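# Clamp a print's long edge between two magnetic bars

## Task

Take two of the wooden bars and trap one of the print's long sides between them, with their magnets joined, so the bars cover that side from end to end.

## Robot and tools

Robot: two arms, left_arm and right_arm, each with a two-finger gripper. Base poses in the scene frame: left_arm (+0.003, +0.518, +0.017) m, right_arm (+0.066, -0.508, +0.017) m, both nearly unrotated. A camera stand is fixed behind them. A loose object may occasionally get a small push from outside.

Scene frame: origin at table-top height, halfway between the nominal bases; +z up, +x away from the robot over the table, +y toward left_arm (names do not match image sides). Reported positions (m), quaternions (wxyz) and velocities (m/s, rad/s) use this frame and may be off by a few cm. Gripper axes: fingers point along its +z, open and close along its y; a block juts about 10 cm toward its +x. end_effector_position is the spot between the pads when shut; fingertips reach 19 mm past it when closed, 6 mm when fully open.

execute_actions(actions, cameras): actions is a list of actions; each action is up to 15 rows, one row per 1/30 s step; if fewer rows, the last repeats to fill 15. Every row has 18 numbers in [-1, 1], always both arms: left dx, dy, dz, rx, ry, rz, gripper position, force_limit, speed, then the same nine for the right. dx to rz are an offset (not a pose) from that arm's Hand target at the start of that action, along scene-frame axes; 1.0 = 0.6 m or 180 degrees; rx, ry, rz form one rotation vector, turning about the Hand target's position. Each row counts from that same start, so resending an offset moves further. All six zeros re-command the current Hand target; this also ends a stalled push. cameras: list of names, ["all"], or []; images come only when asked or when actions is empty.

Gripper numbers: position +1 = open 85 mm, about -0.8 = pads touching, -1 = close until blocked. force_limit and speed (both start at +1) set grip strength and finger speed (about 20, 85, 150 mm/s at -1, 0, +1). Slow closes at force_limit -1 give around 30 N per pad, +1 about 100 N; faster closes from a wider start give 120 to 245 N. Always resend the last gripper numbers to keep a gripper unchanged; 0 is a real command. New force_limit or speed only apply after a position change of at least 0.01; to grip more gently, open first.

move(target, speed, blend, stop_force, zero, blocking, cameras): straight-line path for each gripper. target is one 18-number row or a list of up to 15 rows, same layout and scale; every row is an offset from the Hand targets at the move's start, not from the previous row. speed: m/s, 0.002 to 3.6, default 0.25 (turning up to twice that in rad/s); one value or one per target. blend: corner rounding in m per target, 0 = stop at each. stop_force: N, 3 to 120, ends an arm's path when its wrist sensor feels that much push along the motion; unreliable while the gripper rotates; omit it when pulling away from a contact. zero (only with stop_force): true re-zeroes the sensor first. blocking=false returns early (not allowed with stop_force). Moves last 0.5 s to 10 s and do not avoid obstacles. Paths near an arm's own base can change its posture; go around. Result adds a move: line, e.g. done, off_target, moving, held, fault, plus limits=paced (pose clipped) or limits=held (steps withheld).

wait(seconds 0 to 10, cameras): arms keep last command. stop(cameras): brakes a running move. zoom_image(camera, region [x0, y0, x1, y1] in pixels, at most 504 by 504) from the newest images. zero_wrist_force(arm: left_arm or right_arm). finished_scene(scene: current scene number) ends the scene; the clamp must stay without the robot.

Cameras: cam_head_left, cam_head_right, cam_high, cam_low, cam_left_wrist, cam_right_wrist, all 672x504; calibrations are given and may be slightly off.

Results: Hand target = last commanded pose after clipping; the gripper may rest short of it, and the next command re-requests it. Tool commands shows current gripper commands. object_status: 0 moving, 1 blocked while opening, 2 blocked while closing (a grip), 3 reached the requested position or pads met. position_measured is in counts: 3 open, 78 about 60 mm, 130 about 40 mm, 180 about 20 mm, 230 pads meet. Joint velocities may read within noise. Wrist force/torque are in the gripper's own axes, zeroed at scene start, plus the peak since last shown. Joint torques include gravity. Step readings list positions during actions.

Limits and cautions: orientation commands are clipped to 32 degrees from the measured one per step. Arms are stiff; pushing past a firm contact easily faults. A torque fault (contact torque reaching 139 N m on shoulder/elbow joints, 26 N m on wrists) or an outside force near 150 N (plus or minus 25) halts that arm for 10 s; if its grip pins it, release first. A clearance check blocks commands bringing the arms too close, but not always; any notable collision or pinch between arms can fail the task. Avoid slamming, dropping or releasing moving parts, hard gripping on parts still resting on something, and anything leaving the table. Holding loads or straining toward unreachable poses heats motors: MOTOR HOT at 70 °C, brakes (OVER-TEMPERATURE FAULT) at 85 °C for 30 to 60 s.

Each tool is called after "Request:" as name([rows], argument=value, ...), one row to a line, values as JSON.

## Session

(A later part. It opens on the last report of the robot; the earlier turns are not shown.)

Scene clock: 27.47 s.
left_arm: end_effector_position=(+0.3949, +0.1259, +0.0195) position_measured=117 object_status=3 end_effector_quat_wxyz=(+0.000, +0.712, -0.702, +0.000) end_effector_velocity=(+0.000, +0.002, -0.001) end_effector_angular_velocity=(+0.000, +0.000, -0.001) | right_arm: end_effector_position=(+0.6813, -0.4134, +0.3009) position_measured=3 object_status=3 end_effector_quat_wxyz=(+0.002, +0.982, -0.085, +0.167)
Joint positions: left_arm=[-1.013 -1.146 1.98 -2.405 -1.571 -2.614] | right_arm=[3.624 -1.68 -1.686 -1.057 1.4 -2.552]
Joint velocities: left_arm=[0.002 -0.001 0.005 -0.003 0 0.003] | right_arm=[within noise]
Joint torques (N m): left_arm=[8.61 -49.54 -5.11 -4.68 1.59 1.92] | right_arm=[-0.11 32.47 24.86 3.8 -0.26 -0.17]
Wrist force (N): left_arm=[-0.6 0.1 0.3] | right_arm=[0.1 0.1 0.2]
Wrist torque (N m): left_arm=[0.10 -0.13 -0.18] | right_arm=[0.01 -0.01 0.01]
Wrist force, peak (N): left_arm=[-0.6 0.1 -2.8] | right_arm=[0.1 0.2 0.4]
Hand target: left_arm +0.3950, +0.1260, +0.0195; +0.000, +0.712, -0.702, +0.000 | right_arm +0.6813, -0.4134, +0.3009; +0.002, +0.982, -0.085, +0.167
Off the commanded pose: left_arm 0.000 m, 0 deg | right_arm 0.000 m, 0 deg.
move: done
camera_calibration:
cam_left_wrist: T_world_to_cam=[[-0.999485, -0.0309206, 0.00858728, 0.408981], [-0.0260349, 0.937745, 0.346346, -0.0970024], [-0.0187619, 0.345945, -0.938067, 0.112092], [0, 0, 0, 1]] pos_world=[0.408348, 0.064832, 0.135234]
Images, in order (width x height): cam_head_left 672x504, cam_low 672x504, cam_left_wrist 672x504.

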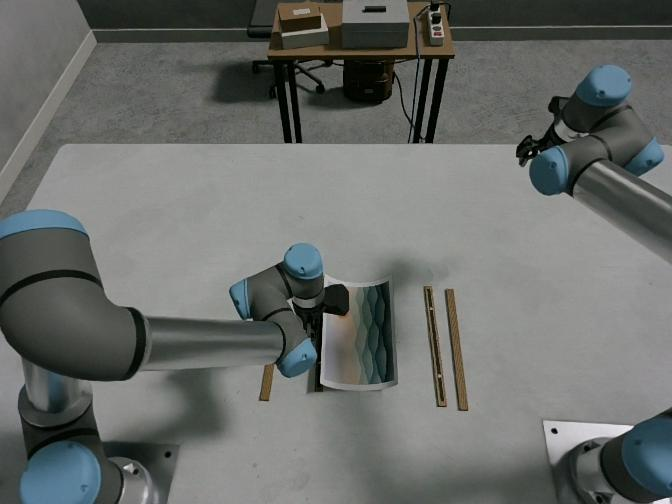

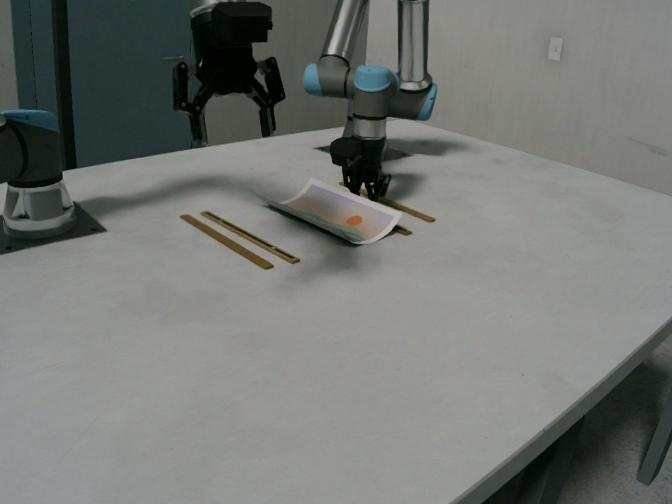

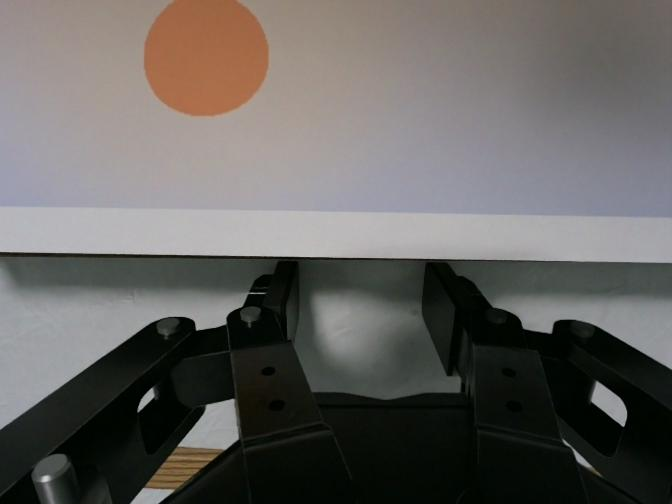

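Request:
move([
  [0, -0.0033, 0, 0, 0, 0, 0.095, -1, -0.5, 0,0,0,0,0,0, 1, 1, 1],
  [0, 0.012, 0, 0, 0, 0, 0.095, -1, -0.5, 0,0,0,0,0,0, 1, 1, 1],
  [0, 0.05, 0.14, 0, 0, 0, 0.095, -1, -0.5, 0,0,0,0,0,0, 1, 1, 1],
  [-0.03, 0.1583, 0.1675, 0, 0, 0.482, 0.095, -1, -0.5, 0,0,0,0,0,0, 1, 1, 1],
], speed=[0.03, 0.06, 0.25, 0.45], blend=[0, 0.002, 0.03, 0], cameras=["cam_left_wrist", "cam_head_left", "cam_low", "cam_head_right"])

Request:
zoom_image(camera="cam_head_left", region=[240, 260, 408, 420])

Request:
zoom_image(camera="cam_low", region=[330, 170, 450, 260])

Scene clock: 31.73 s.
left_arm: end_effector_position=(+0.3770, +0.2211, +0.1200) position_measured=117 object_status=3 end_effector_quat_wxyz=(+0.000, +1.000, -0.021, +0.000) | right_arm: end_effector_position=(+0.6813, -0.4134, +0.3009) position_measured=3 object_status=3 end_effector_quat_wxyz=(+0.002, +0.982, -0.085, +0.167)
Joint positions: left_arm=[-0.939 -1.48 2.094 -2.184 -1.57 -4.054] | right_arm=[3.624 -1.68 -1.686 -1.057 1.4 -2.552]
Joint torques (N m): left_arm=[-9.9 -19.47 -30.72 -4.02 -0.22 -1.63] | right_arm=[0.55 32.26 24.92 3.78 -0.22 -0.05]
Wrist force (N): left_arm=[-1.0 0.4 0.0] | right_arm=[0.1 0.1 0.1]
Wrist torque (N m): left_arm=[0.15 -0.06 -0.25] | right_arm=[0.02 -0.02 0.00]
Wrist force, peak (N): left_arm=[-0.1 0.0 2.9] | right_arm=[0.1 -0.1 0.4]
Hand target: left_arm +0.3770, +0.2210, +0.1200; +0.000, +1.000, -0.021, +0.000 | right_arm +0.6813, -0.4134, +0.3009; +0.002, +0.982, -0.085, +0.167
Off the commanded pose: left_arm 0.000 m, 0 deg | right_arm 0.000 m, 0 deg.
move: done
camera_calibration:
cam_left_wrist: T_world_to_cam=[[-0.0257655, -0.999632, 0.00846541, 0.240246], [-0.937763, 0.0271027, 0.346218, 0.323536], [-0.34632, 0.000981912, -0.938116, 0.372856], [0, 0, 0, 1]] pos_world=[0.438718, 0.231023, 0.235734]
Images, in order (width x height): cam_head_left 672x504, cam_head_right 672x504, cam_low 672x504, cam_left_wrist 672x504.

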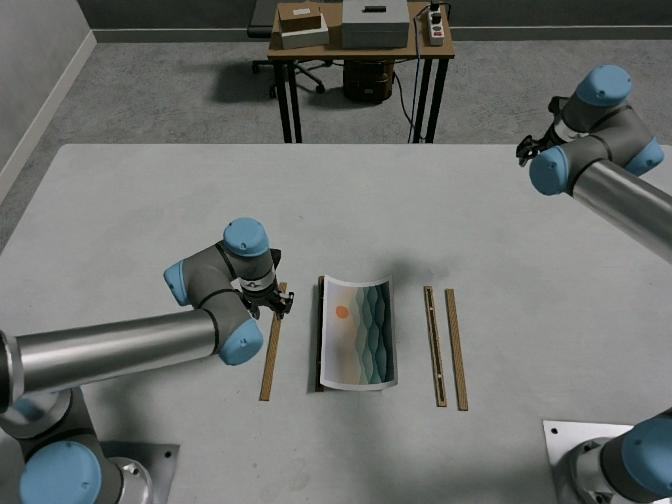

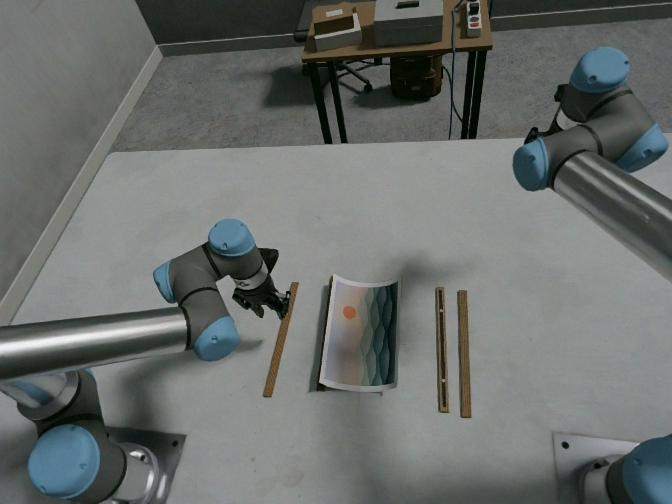

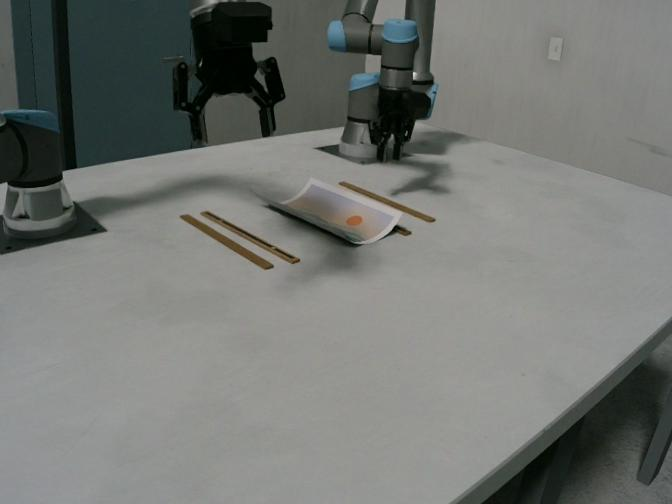

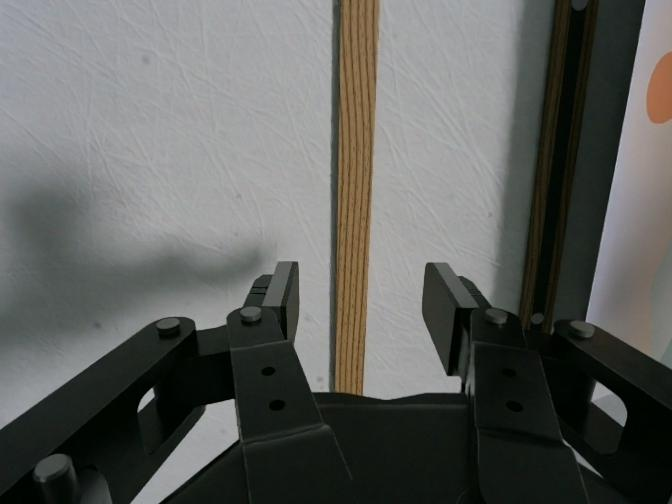

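Scaled by 3.000.

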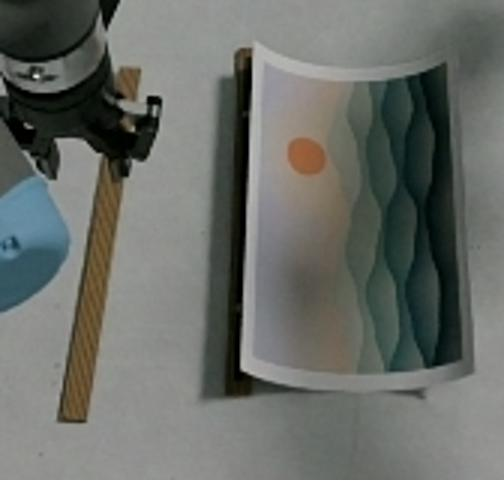

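Scaled by 4.200.

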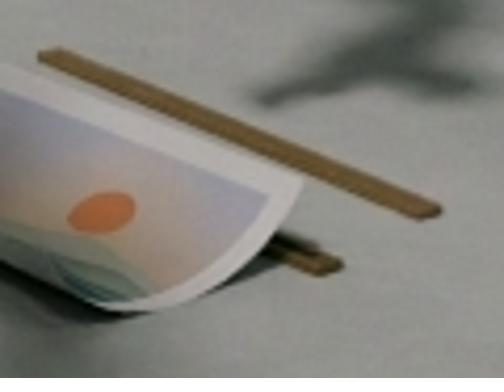

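Request:
zoom_image(camera="cam_left_wrist", region=[500, 0, 672, 172])

Request:
zoom_image(camera="cam_left_wrist", region=[500, 160, 672, 332])

Request:
zoom_image(camera="cam_high", region=[200, 160, 420, 340])

Scaled by 2.930.

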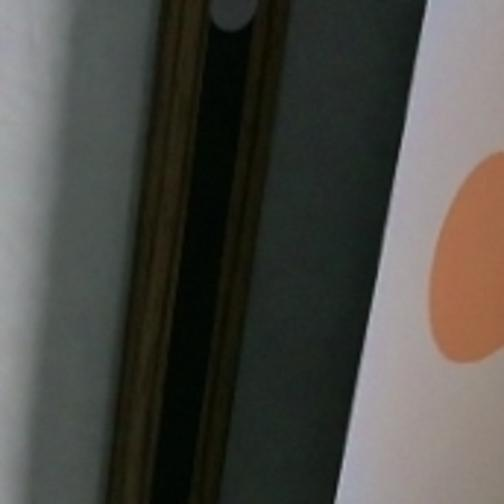

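Scaled by 2.930.

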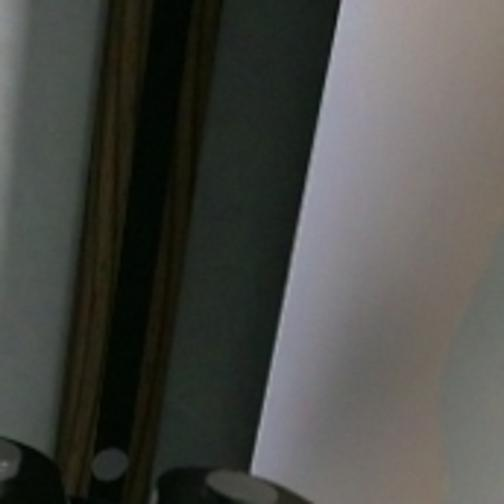

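This scene's latest camera images include none from cam_high. They are from: cam_head_left, cam_head_right, cam_low, cam_left_wrist. cam_high's image comes with the result of a call that names it in "cameras".

Request:
move([
  [-0.0095, -0.0038, -0.125, 0, 0, 0.0015, 0.095, -1, -0.5, 0,0,0,0,0,0, 1, 1, 1],
  [-0.0095, -0.0038, -0.1625, 0, 0, 0.0015, 0.095, -1, -0.5, 0,0,0,0,0,0, 1, 1, 1],
  [-0.0095, -0.0038, -0.1625, 0, 0, 0.0015, -1, -1, -1, 0,0,0,0,0,0, 1, 1, 1],
], speed=[0.2, 0.05, 0.05], blend=[0.01, 0, 0], cameras=["cam_left_wrist"])

Request:
wait(seconds=0.2)

Scene clock: 35.43 s.
left_arm: end_effector_position=(+0.3713, +0.2187, +0.0226) position_measured=182 object_status=2 end_effector_quat_wxyz=(+0.000, +1.000, -0.018, +0.000) | right_arm: end_effector_position=(+0.6813, -0.4134, +0.3009) position_measured=3 object_status=3 end_effector_quat_wxyz=(+0.002, +0.982, -0.085, +0.167)
Joint positions: left_arm=[-0.953 -1.297 2.206 -2.479 -1.57 -4.072] | right_arm=[3.624 -1.68 -1.686 -1.057 1.4 -2.552]
Joint torques (N m): left_arm=[8.33 -38.08 -26.41 -4.23 1.71 1.59] | right_arm=[0.22 32.04 25.52 3.76 -0.02 -0.01]
Wrist force (N): left_arm=[-1.6 -0.6 -4.6] | right_arm=[0.2 0.3 0.1]
Wrist torque (N m): left_arm=[0.13 -0.12 -0.15] | right_arm=[0.04 -0.03 0.01]
Wrist force, peak (N): left_arm=[-1.6 -0.6 -4.6] | right_arm=[0.4 0.3 0.1]
Hand target: left_arm +0.3713, +0.2187, +0.0225; +0.000, +1.000, -0.018, +0.000 | right_arm +0.6813, -0.4134, +0.3009; +0.002, +0.982, -0.085, +0.167
Off the commanded pose: left_arm 0.000 m, 0 deg | right_arm 0.000 m, 0 deg.
move: done
camera_calibration:
cam_left_wrist: T_world_to_cam=[[-0.0209212, -0.999744, 0.00863786, 0.236732], [-0.937866, 0.022618, 0.346261, 0.353058], [-0.346367, -0.000856967, -0.938099, 0.279852], [0, 0, 0, 1]] pos_world=[0.433005, 0.228925, 0.138234]
Images, in order (width x height): cam_left_wrist 672x504.

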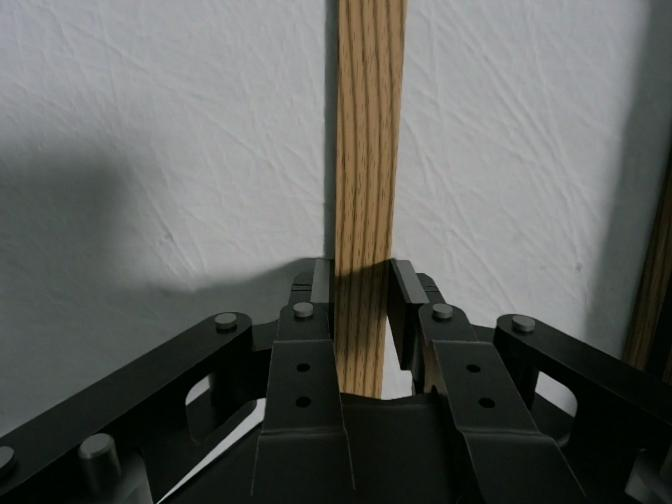

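Scene clock: 35.63 s.
left_arm: end_effector_position=(+0.3713, +0.2187, +0.0226) position_measured=182 object_status=2 end_effector_quat_wxyz=(+0.000, +1.000, -0.018, +0.000) | right_arm: end_effector_position=(+0.6813, -0.4134, +0.3009) position_measured=3 object_status=3 end_effector_quat_wxyz=(+0.002, +0.982, -0.085, +0.167)
Joint positions: left_arm=[-0.953 -1.297 2.206 -2.479 -1.57 -4.072] | right_arm=[3.624 -1.68 -1.686 -1.057 1.4 -2.552]
Joint torques (N m): left_arm=[8.08 -35.23 -24.29 -4.24 1.46 1.66] | right_arm=[0.37 33.5 25.85 3.77 -0.27 -0.07]
Wrist force (N): left_arm=[-1.5 -0.8 -4.2] | right_arm=[0.2 0.1 0.2]
Wrist torque (N m): left_arm=[0.09 -0.13 -0.16] | right_arm=[0.01 -0.04 0.00]
Wrist force, peak (N): left_arm=[-1.8 -0.7 -4.6] | right_arm=[0.1 -0.3 0.2]
Hand target: left_arm +0.3713, +0.2187, +0.0225; +0.000, +1.000, -0.018, +0.000 | right_arm +0.6813, -0.4134, +0.3009; +0.002, +0.982, -0.085, +0.167
Tool commands: left_gripper/position=-1.0 left_gripper/force_limit=-1.0 left_gripper/speed=-1.0 right_gripper/position=+1.0 right_gripper/force_limit=+1.0 right_gripper/speed=+1.0
Off the commanded pose: left_arm 0.000 m, 0 deg | right_arm 0.000 m, 0 deg.
wait: 0.20 s; at rest by 0.17 s

Request:
move([
  [0, 0, 0.104, 0, 0, 0, -1, -1, -1, 0,0,0,0,0,0, 1, 1, 1],
  [0.039, -0.2012, 0.104, 0, 0, 0.0183, -1, -1, -1, 0,0,0,0,0,0, 1, 1, 1],
], speed=[0.12, 0.15], blend=[0.02, 0], cameras=["cam_head_left", "cam_head_right", "cam_high", "cam_low", "cam_left_wrist"])

Request:
zoom_image(camera="cam_head_left", region=[240, 260, 408, 420])

Request:
zoom_image(camera="cam_low", region=[300, 130, 450, 260])

Request:
zoom_image(camera="cam_high", region=[260, 140, 430, 300])

Request:
zoom_image(camera="cam_head_right", region=[240, 260, 408, 420])

Scene clock: 37.83 s.
left_arm: end_effector_position=(+0.3946, +0.0981, +0.0849) position_measured=182 object_status=2 end_effector_quat_wxyz=(+0.000, +1.000, +0.010, +0.000) | right_arm: end_effector_position=(+0.6813, -0.4134, +0.3009) position_measured=3 object_status=3 end_effector_quat_wxyz=(+0.002, +0.982, -0.085, +0.167)
Joint positions: left_arm=[-1.04 -1.219 1.867 -2.218 -1.57 -4.217] | right_arm=[3.624 -1.68 -1.686 -1.057 1.4 -2.552]
Joint torques (N m): left_arm=[8.6 -34.59 -23.96 -4.15 -1.11 0.48] | right_arm=[0.79 32.33 25.26 3.76 -0.2 -0.09]
Wrist force (N): left_arm=[-0.6 0.0 0.3] | right_arm=[0.2 -0.3 0.1]
Wrist torque (N m): left_arm=[0.08 -0.13 -0.27] | right_arm=[-0.04 -0.04 0.01]
Wrist force, peak (N): left_arm=[-1.8 -0.6 -4.5] | right_arm=[0.4 0.1 0.4]
Hand target: left_arm +0.3947, +0.0980, +0.0849; +0.000, +1.000, +0.010, +0.000 | right_arm +0.6813, -0.4134, +0.3009; +0.002, +0.982, -0.085, +0.167
Off the commanded pose: left_arm 0.000 m, 0 deg | right_arm 0.000 m, 0 deg.
move: done
camera_calibration:
cam_left_wrist: T_world_to_cam=[[0.0364206, -0.9993, 0.0085229, 0.0933666], [-0.937603, -0.0312184, 0.346303, 0.36123], [-0.345795, -0.0206037, -0.938084, 0.348077], [0, 0, 0, 1]] pos_world=[0.455653, 0.11175, 0.200634]
Images, in order (width x height): cam_head_left 672x504, cam_head_right 672x504, cam_high 672x504, cam_low 672x504, cam_left_wrist 672x504.

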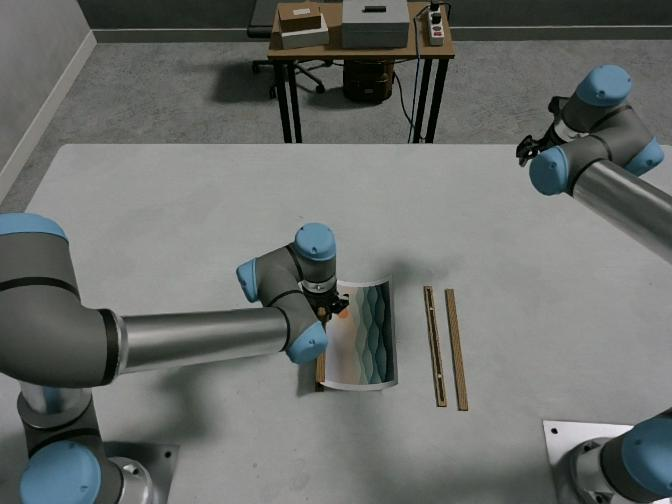

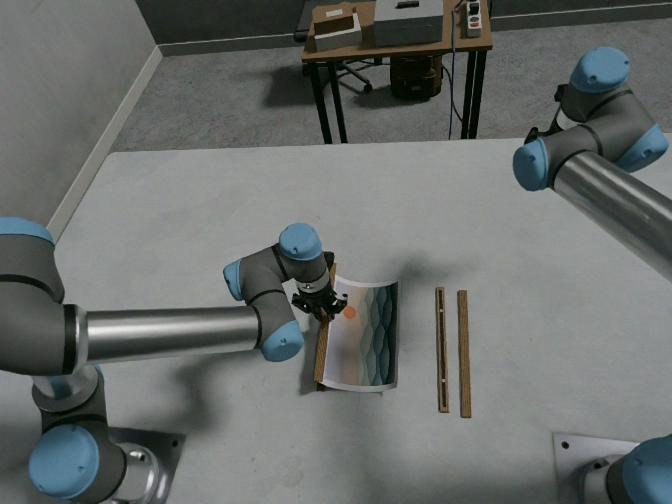

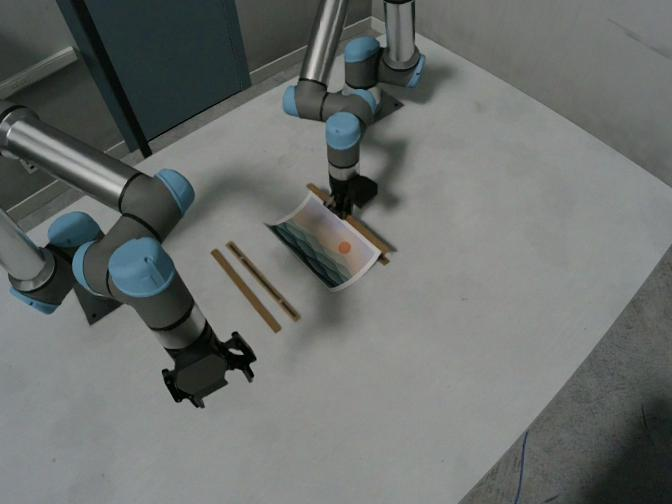

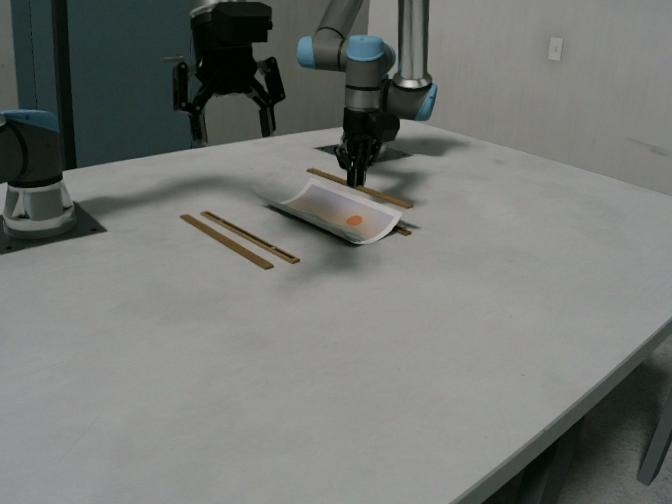

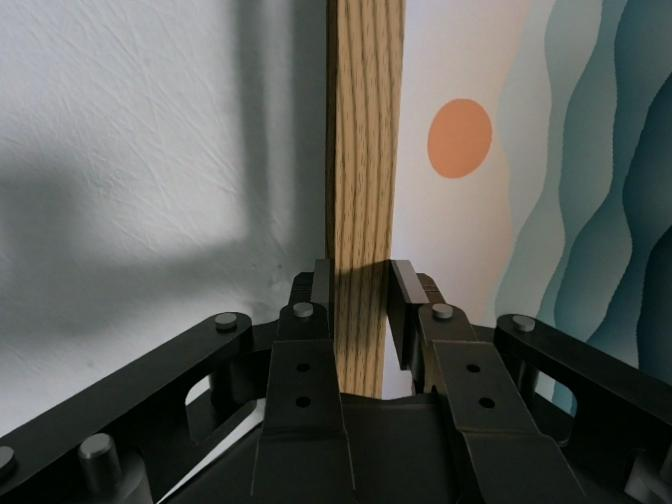

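Scaled by 3.000.

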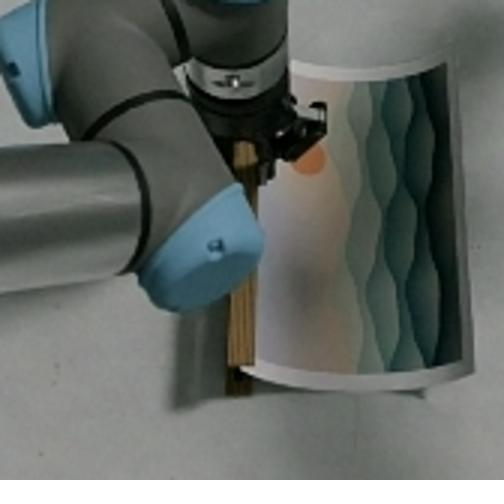

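Scaled by 3.360.

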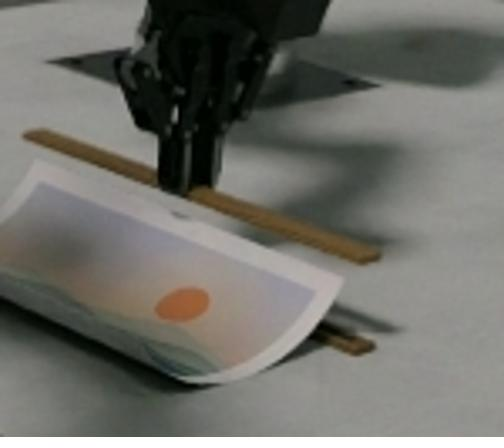

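Scaled by 2.965.

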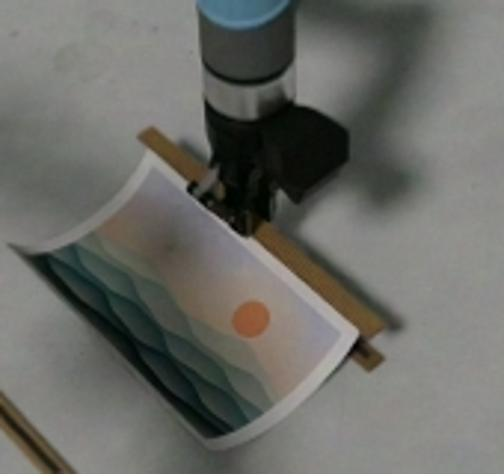

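Scaled by 3.000.

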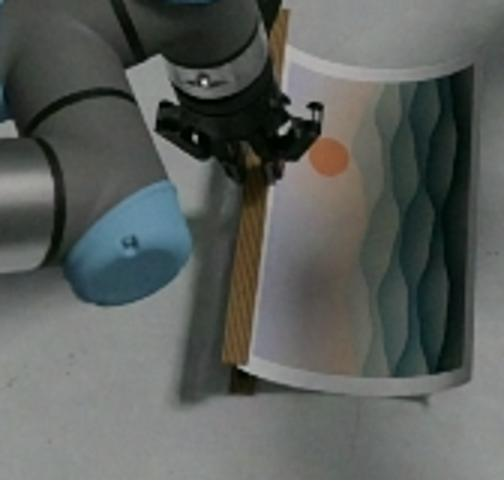

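Request:
move([
  [0, 0, -0.0457, 0, 0, 0, -1, -1, -1, 0,0,0,0,0,0, 1, 1, 1],
  [0, 0.008, -0.074, 0, 0, 0, -1, -1, -1, 0,0,0,0,0,0, 1, 1, 1],
], speed=[0.05, 0.04], blend=[0.005, 0], cameras=["cam_head_left", "cam_head_right", "cam_high", "cam_low", "cam_left_wrist"])

Request:
zoom_image(camera="cam_head_left", region=[240, 260, 408, 420])

Request:
zoom_image(camera="cam_low", region=[300, 130, 450, 260])

Request:
zoom_image(camera="cam_high", region=[260, 140, 430, 300])

Request:
zoom_image(camera="cam_head_right", region=[240, 260, 408, 420])

Scene clock: 39.40 s.
left_arm: end_effector_position=(+0.3947, +0.1030, +0.0404) position_measured=182 object_status=2 end_effector_quat_wxyz=(+0.000, +1.000, +0.010, +0.000) end_effector_velocity=(+0.000, -0.001, +0.001) end_effector_angular_velocity=(+0.000, +0.001, +0.000) | right_arm: end_effector_position=(+0.6813, -0.4134, +0.3009) position_measured=3 object_status=3 end_effector_quat_wxyz=(+0.002, +0.982, -0.085, +0.167)
Joint positions: left_arm=[-1.035 -1.154 1.917 -2.333 -1.57 -4.212] | right_arm=[3.624 -1.68 -1.686 -1.057 1.4 -2.552]
Joint velocities: left_arm=[0 -0.001 -0.003 0.005 -0.001 0] | right_arm=[within noise]
Joint torques (N m): left_arm=[0.26 -49.75 -29.23 -1.44 -1.34 0.48] | right_arm=[0.88 33.01 25.16 3.85 -0.16 0.04]
Wrist force (N): left_arm=[-0.5 0.1 0.3] | right_arm=[0.1 0.1 0.3]
Wrist torque (N m): left_arm=[0.08 -0.16 -0.24] | right_arm=[0.02 -0.02 0.00]
Wrist force, peak (N): left_arm=[-0.5 -0.2 1.2] | right_arm=[0.4 0.1 0.1]
Hand target: left_arm +0.3947, +0.1028, +0.0405; +0.000, +1.000, +0.010, +0.000 | right_arm +0.6813, -0.4134, +0.3009; +0.002, +0.982, -0.085, +0.167
Off the commanded pose: left_arm 0.000 m, 0 deg | right_arm 0.000 m, 0 deg.
move: done
camera_calibration:
cam_left_wrist: T_world_to_cam=[[0.0365439, -0.999298, 0.00826251, 0.0987277], [-0.937554, -0.0314217, 0.346417, 0.376815], [-0.345914, -0.020406, -0.938044, 0.306367], [0, 0, 0, 1]] pos_world=[0.455653, 0.11675, 0.156035]
Images, in order (width x height): cam_head_left 672x504, cam_head_right 672x504, cam_high 672x504, cam_low 672x504, cam_left_wrist 672x504.

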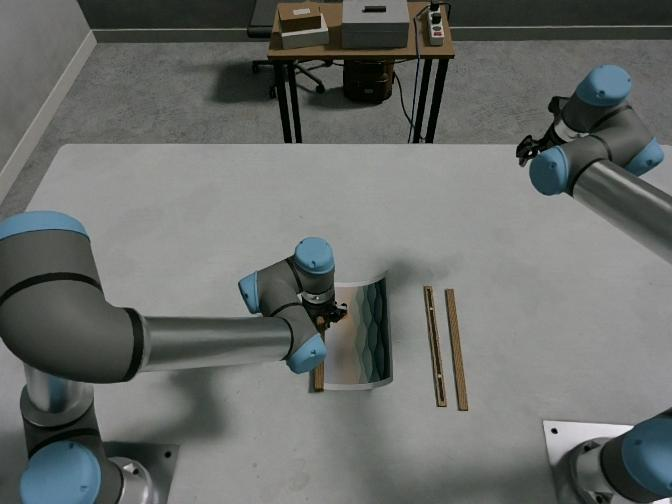

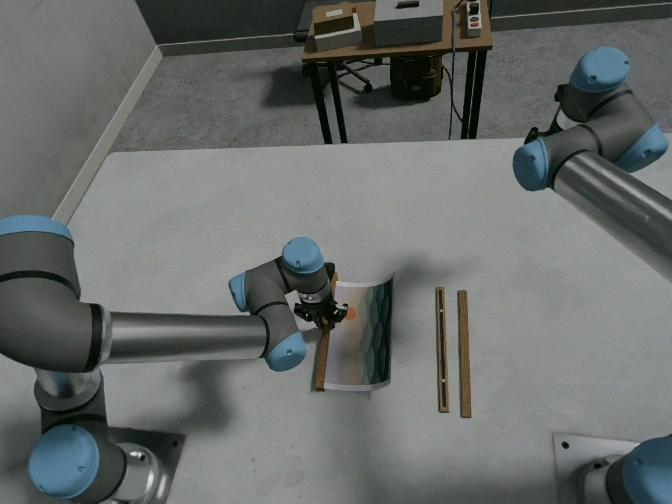

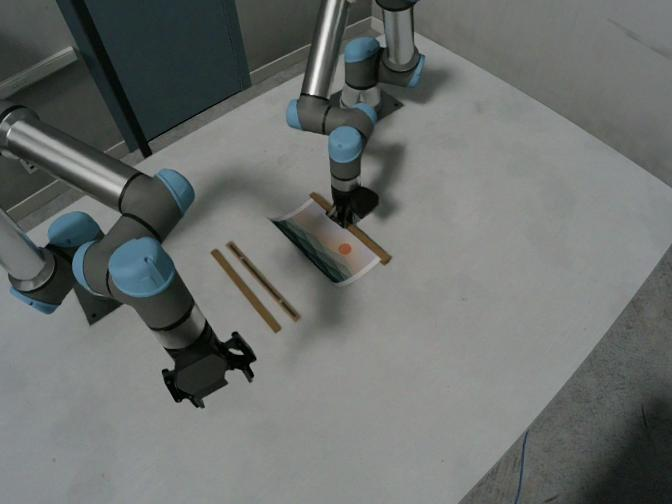

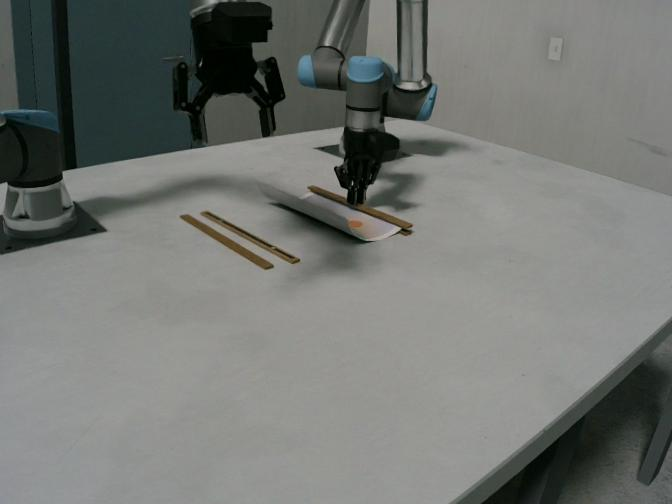

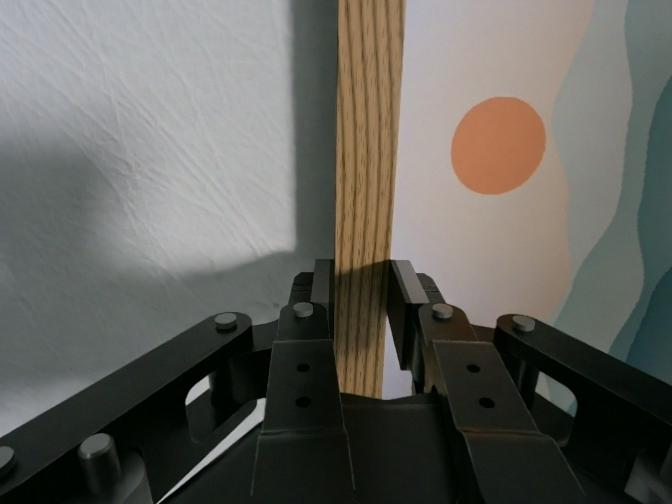

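Scaled by 3.000.

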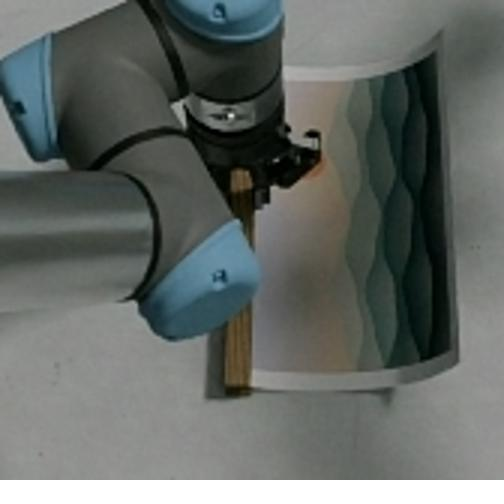

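Scaled by 3.360.

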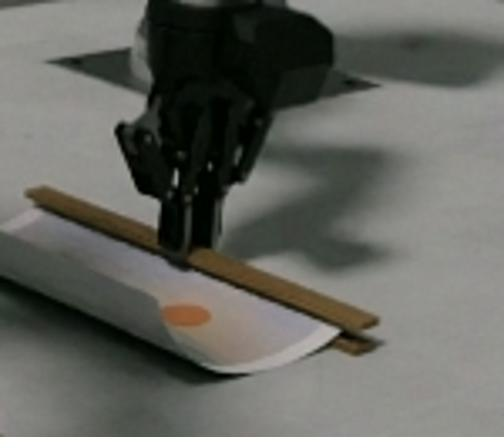

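Scaled by 2.965.

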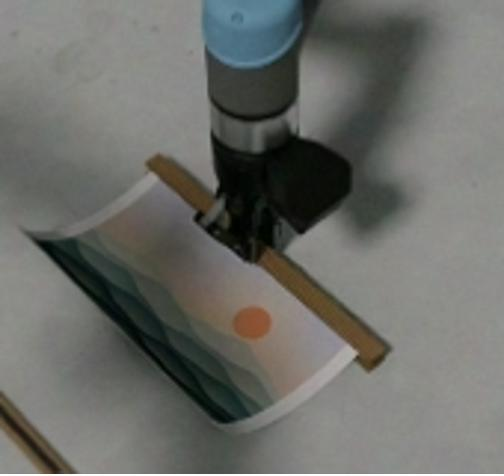

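Scaled by 3.000.

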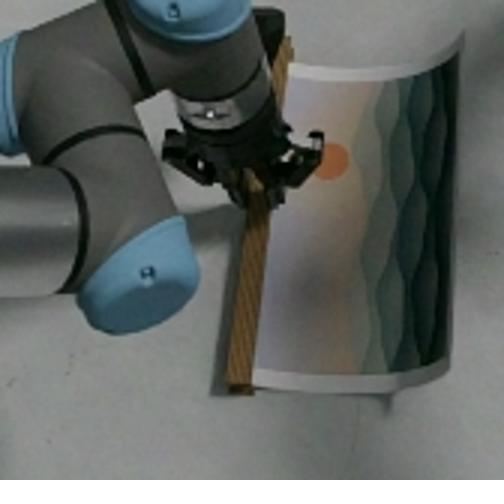

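Request:
move(target=[0, 0, -0.0217, 0, 0, 0, -1, -1, -1, 0,0,0,0,0,0, 1, 1, 1], speed=0.008, stop_force=6, cameras=["cam_head_left", "cam_head_right", "cam_high", "cam_low", "cam_left_wrist"])

Request:
zoom_image(camera="cam_head_left", region=[240, 260, 408, 420])

Request:
zoom_image(camera="cam_low", region=[300, 130, 450, 260])

Request:
zoom_image(camera="cam_high", region=[260, 140, 430, 300])

Request:
zoom_image(camera="cam_head_right", region=[240, 260, 408, 420])

Scene clock: 42.27 s.
left_arm: end_effector_position=(+0.3947, +0.1028, +0.0291) position_measured=182 object_status=2 end_effector_quat_wxyz=(+0.000, +1.000, +0.010, +0.000) | right_arm: end_effector_position=(+0.6813, -0.4134, +0.3009) position_measured=3 object_status=3 end_effector_quat_wxyz=(+0.002, +0.982, -0.085, +0.167)
Joint positions: left_arm=[-1.036 -1.134 1.925 -2.361 -1.57 -4.212] | right_arm=[3.624 -1.68 -1.686 -1.057 1.4 -2.552]
Joint torques (N m): left_arm=[-10.09 -47.95 -27.22 -1.27 -1.16 -1.1] | right_arm=[0.45 32.74 24.81 4 -0.11 -0.05]
Wrist force (N): left_arm=[-0.3 0.4 -1.8] | right_arm=[0.1 0.0 0.1]
Wrist torque (N m): left_arm=[0.08 -0.12 -0.24] | right_arm=[0.01 -0.02 0.00]
Wrist force, peak (N): left_arm=[-2.9 -3.2 -15.2] | right_arm=[0.3 0.2 0.3]
Hand target: left_arm +0.3947, +0.1028, +0.0291; +0.000, +1.000, +0.010, +0.000 (not the last commanded pose) | right_arm +0.6813, -0.4134, +0.3009; +0.002, +0.982, -0.085, +0.167
Off the commanded pose: left_arm 0.002 m, 0 deg | right_arm 0.000 m, 0 deg.
move: contact (left_arm)
camera_calibration:
cam_left_wrist: T_world_to_cam=[[0.0365487, -0.999295, 0.00858655, 0.0985716], [-0.937631, -0.0313184, 0.346218, 0.380775], [-0.345705, -0.0207048, -0.938115, 0.295712], [0, 0, 0, 1]] pos_world=[0.455653, 0.11655, 0.144734]
Images, in order (width x height): cam_head_left 672x504, cam_head_right 672x504, cam_high 672x504, cam_low 672x504, cam_left_wrist 672x504.

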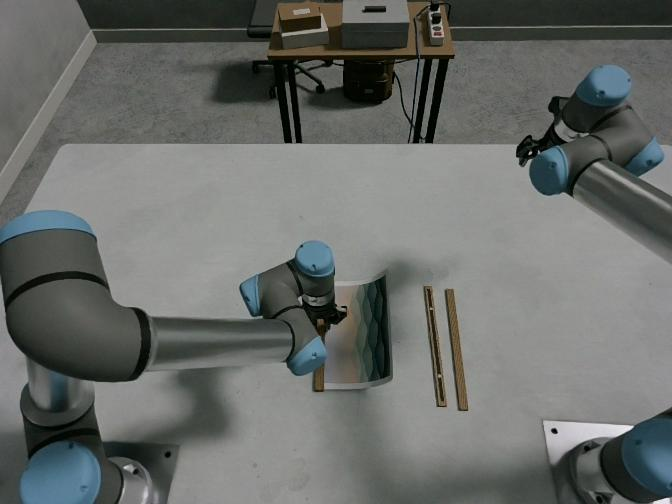

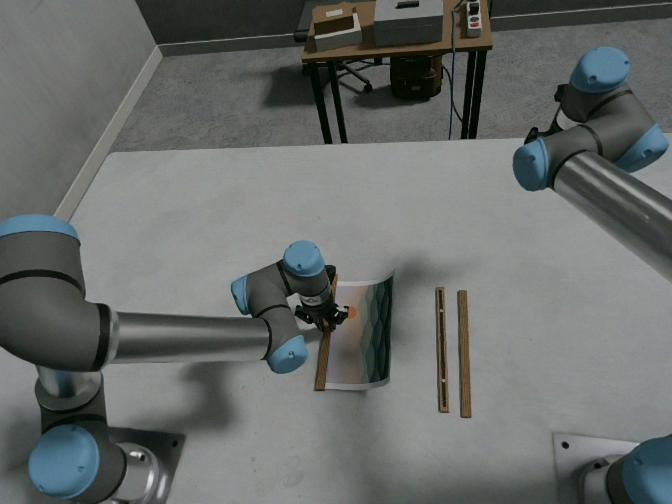

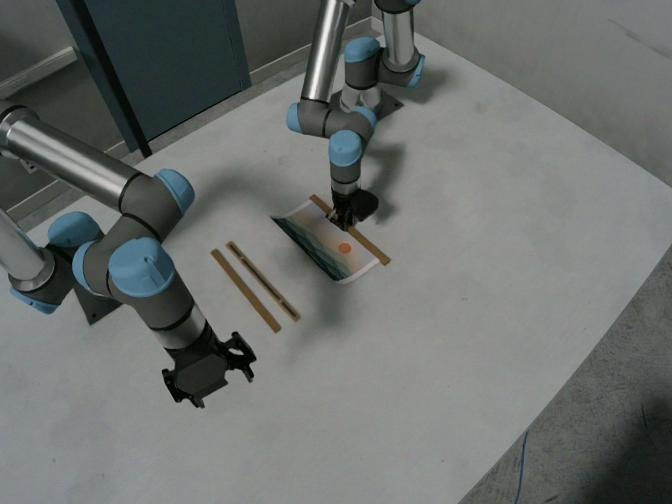

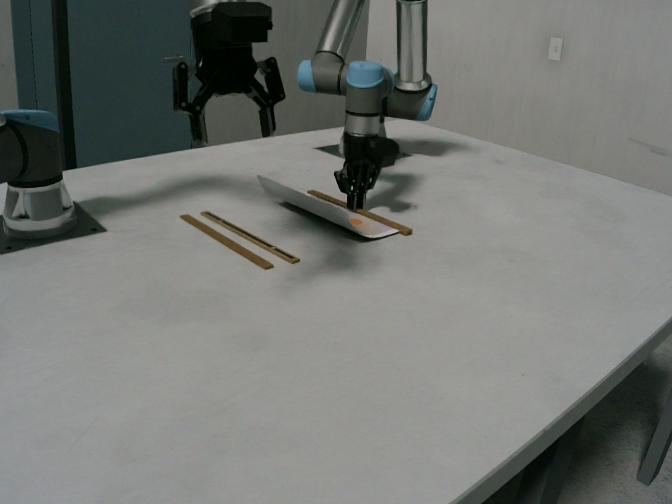

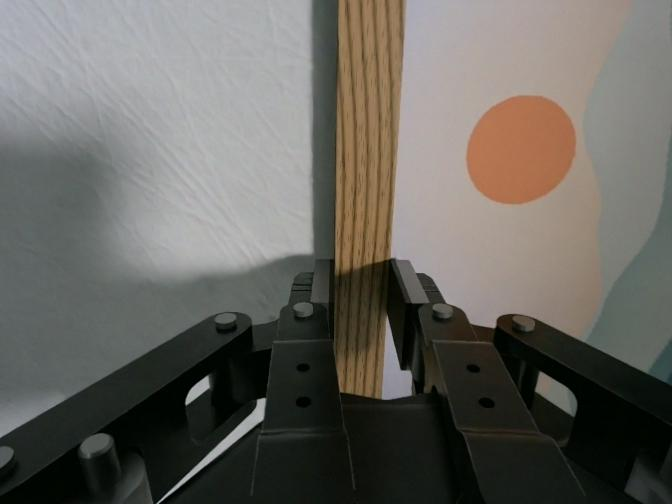

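Scaled by 3.000.

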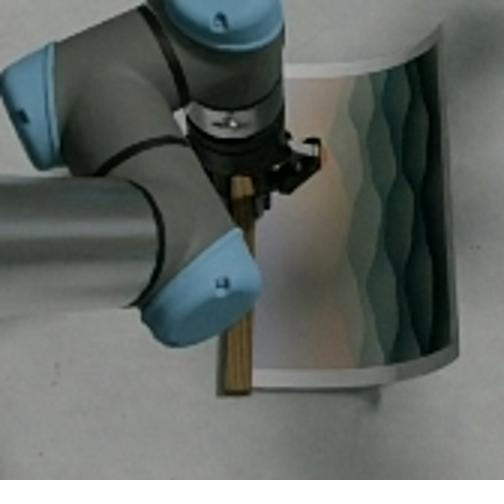

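Scaled by 3.360.

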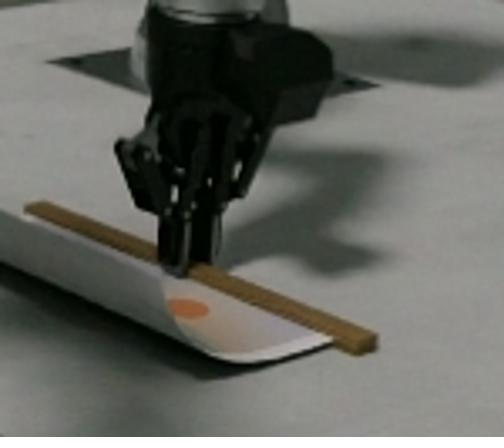

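Scaled by 2.965.

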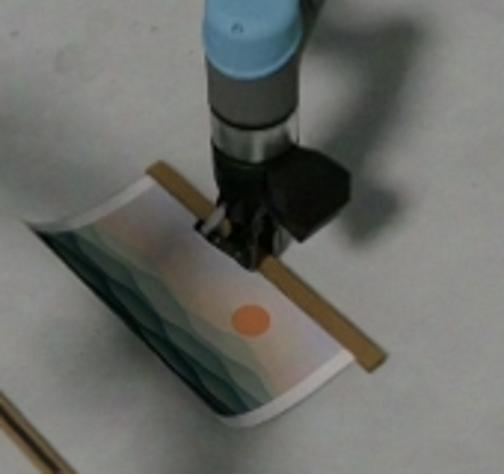

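Scaled by 3.000.

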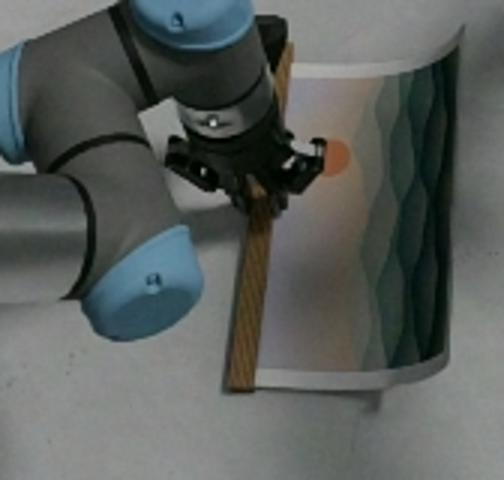

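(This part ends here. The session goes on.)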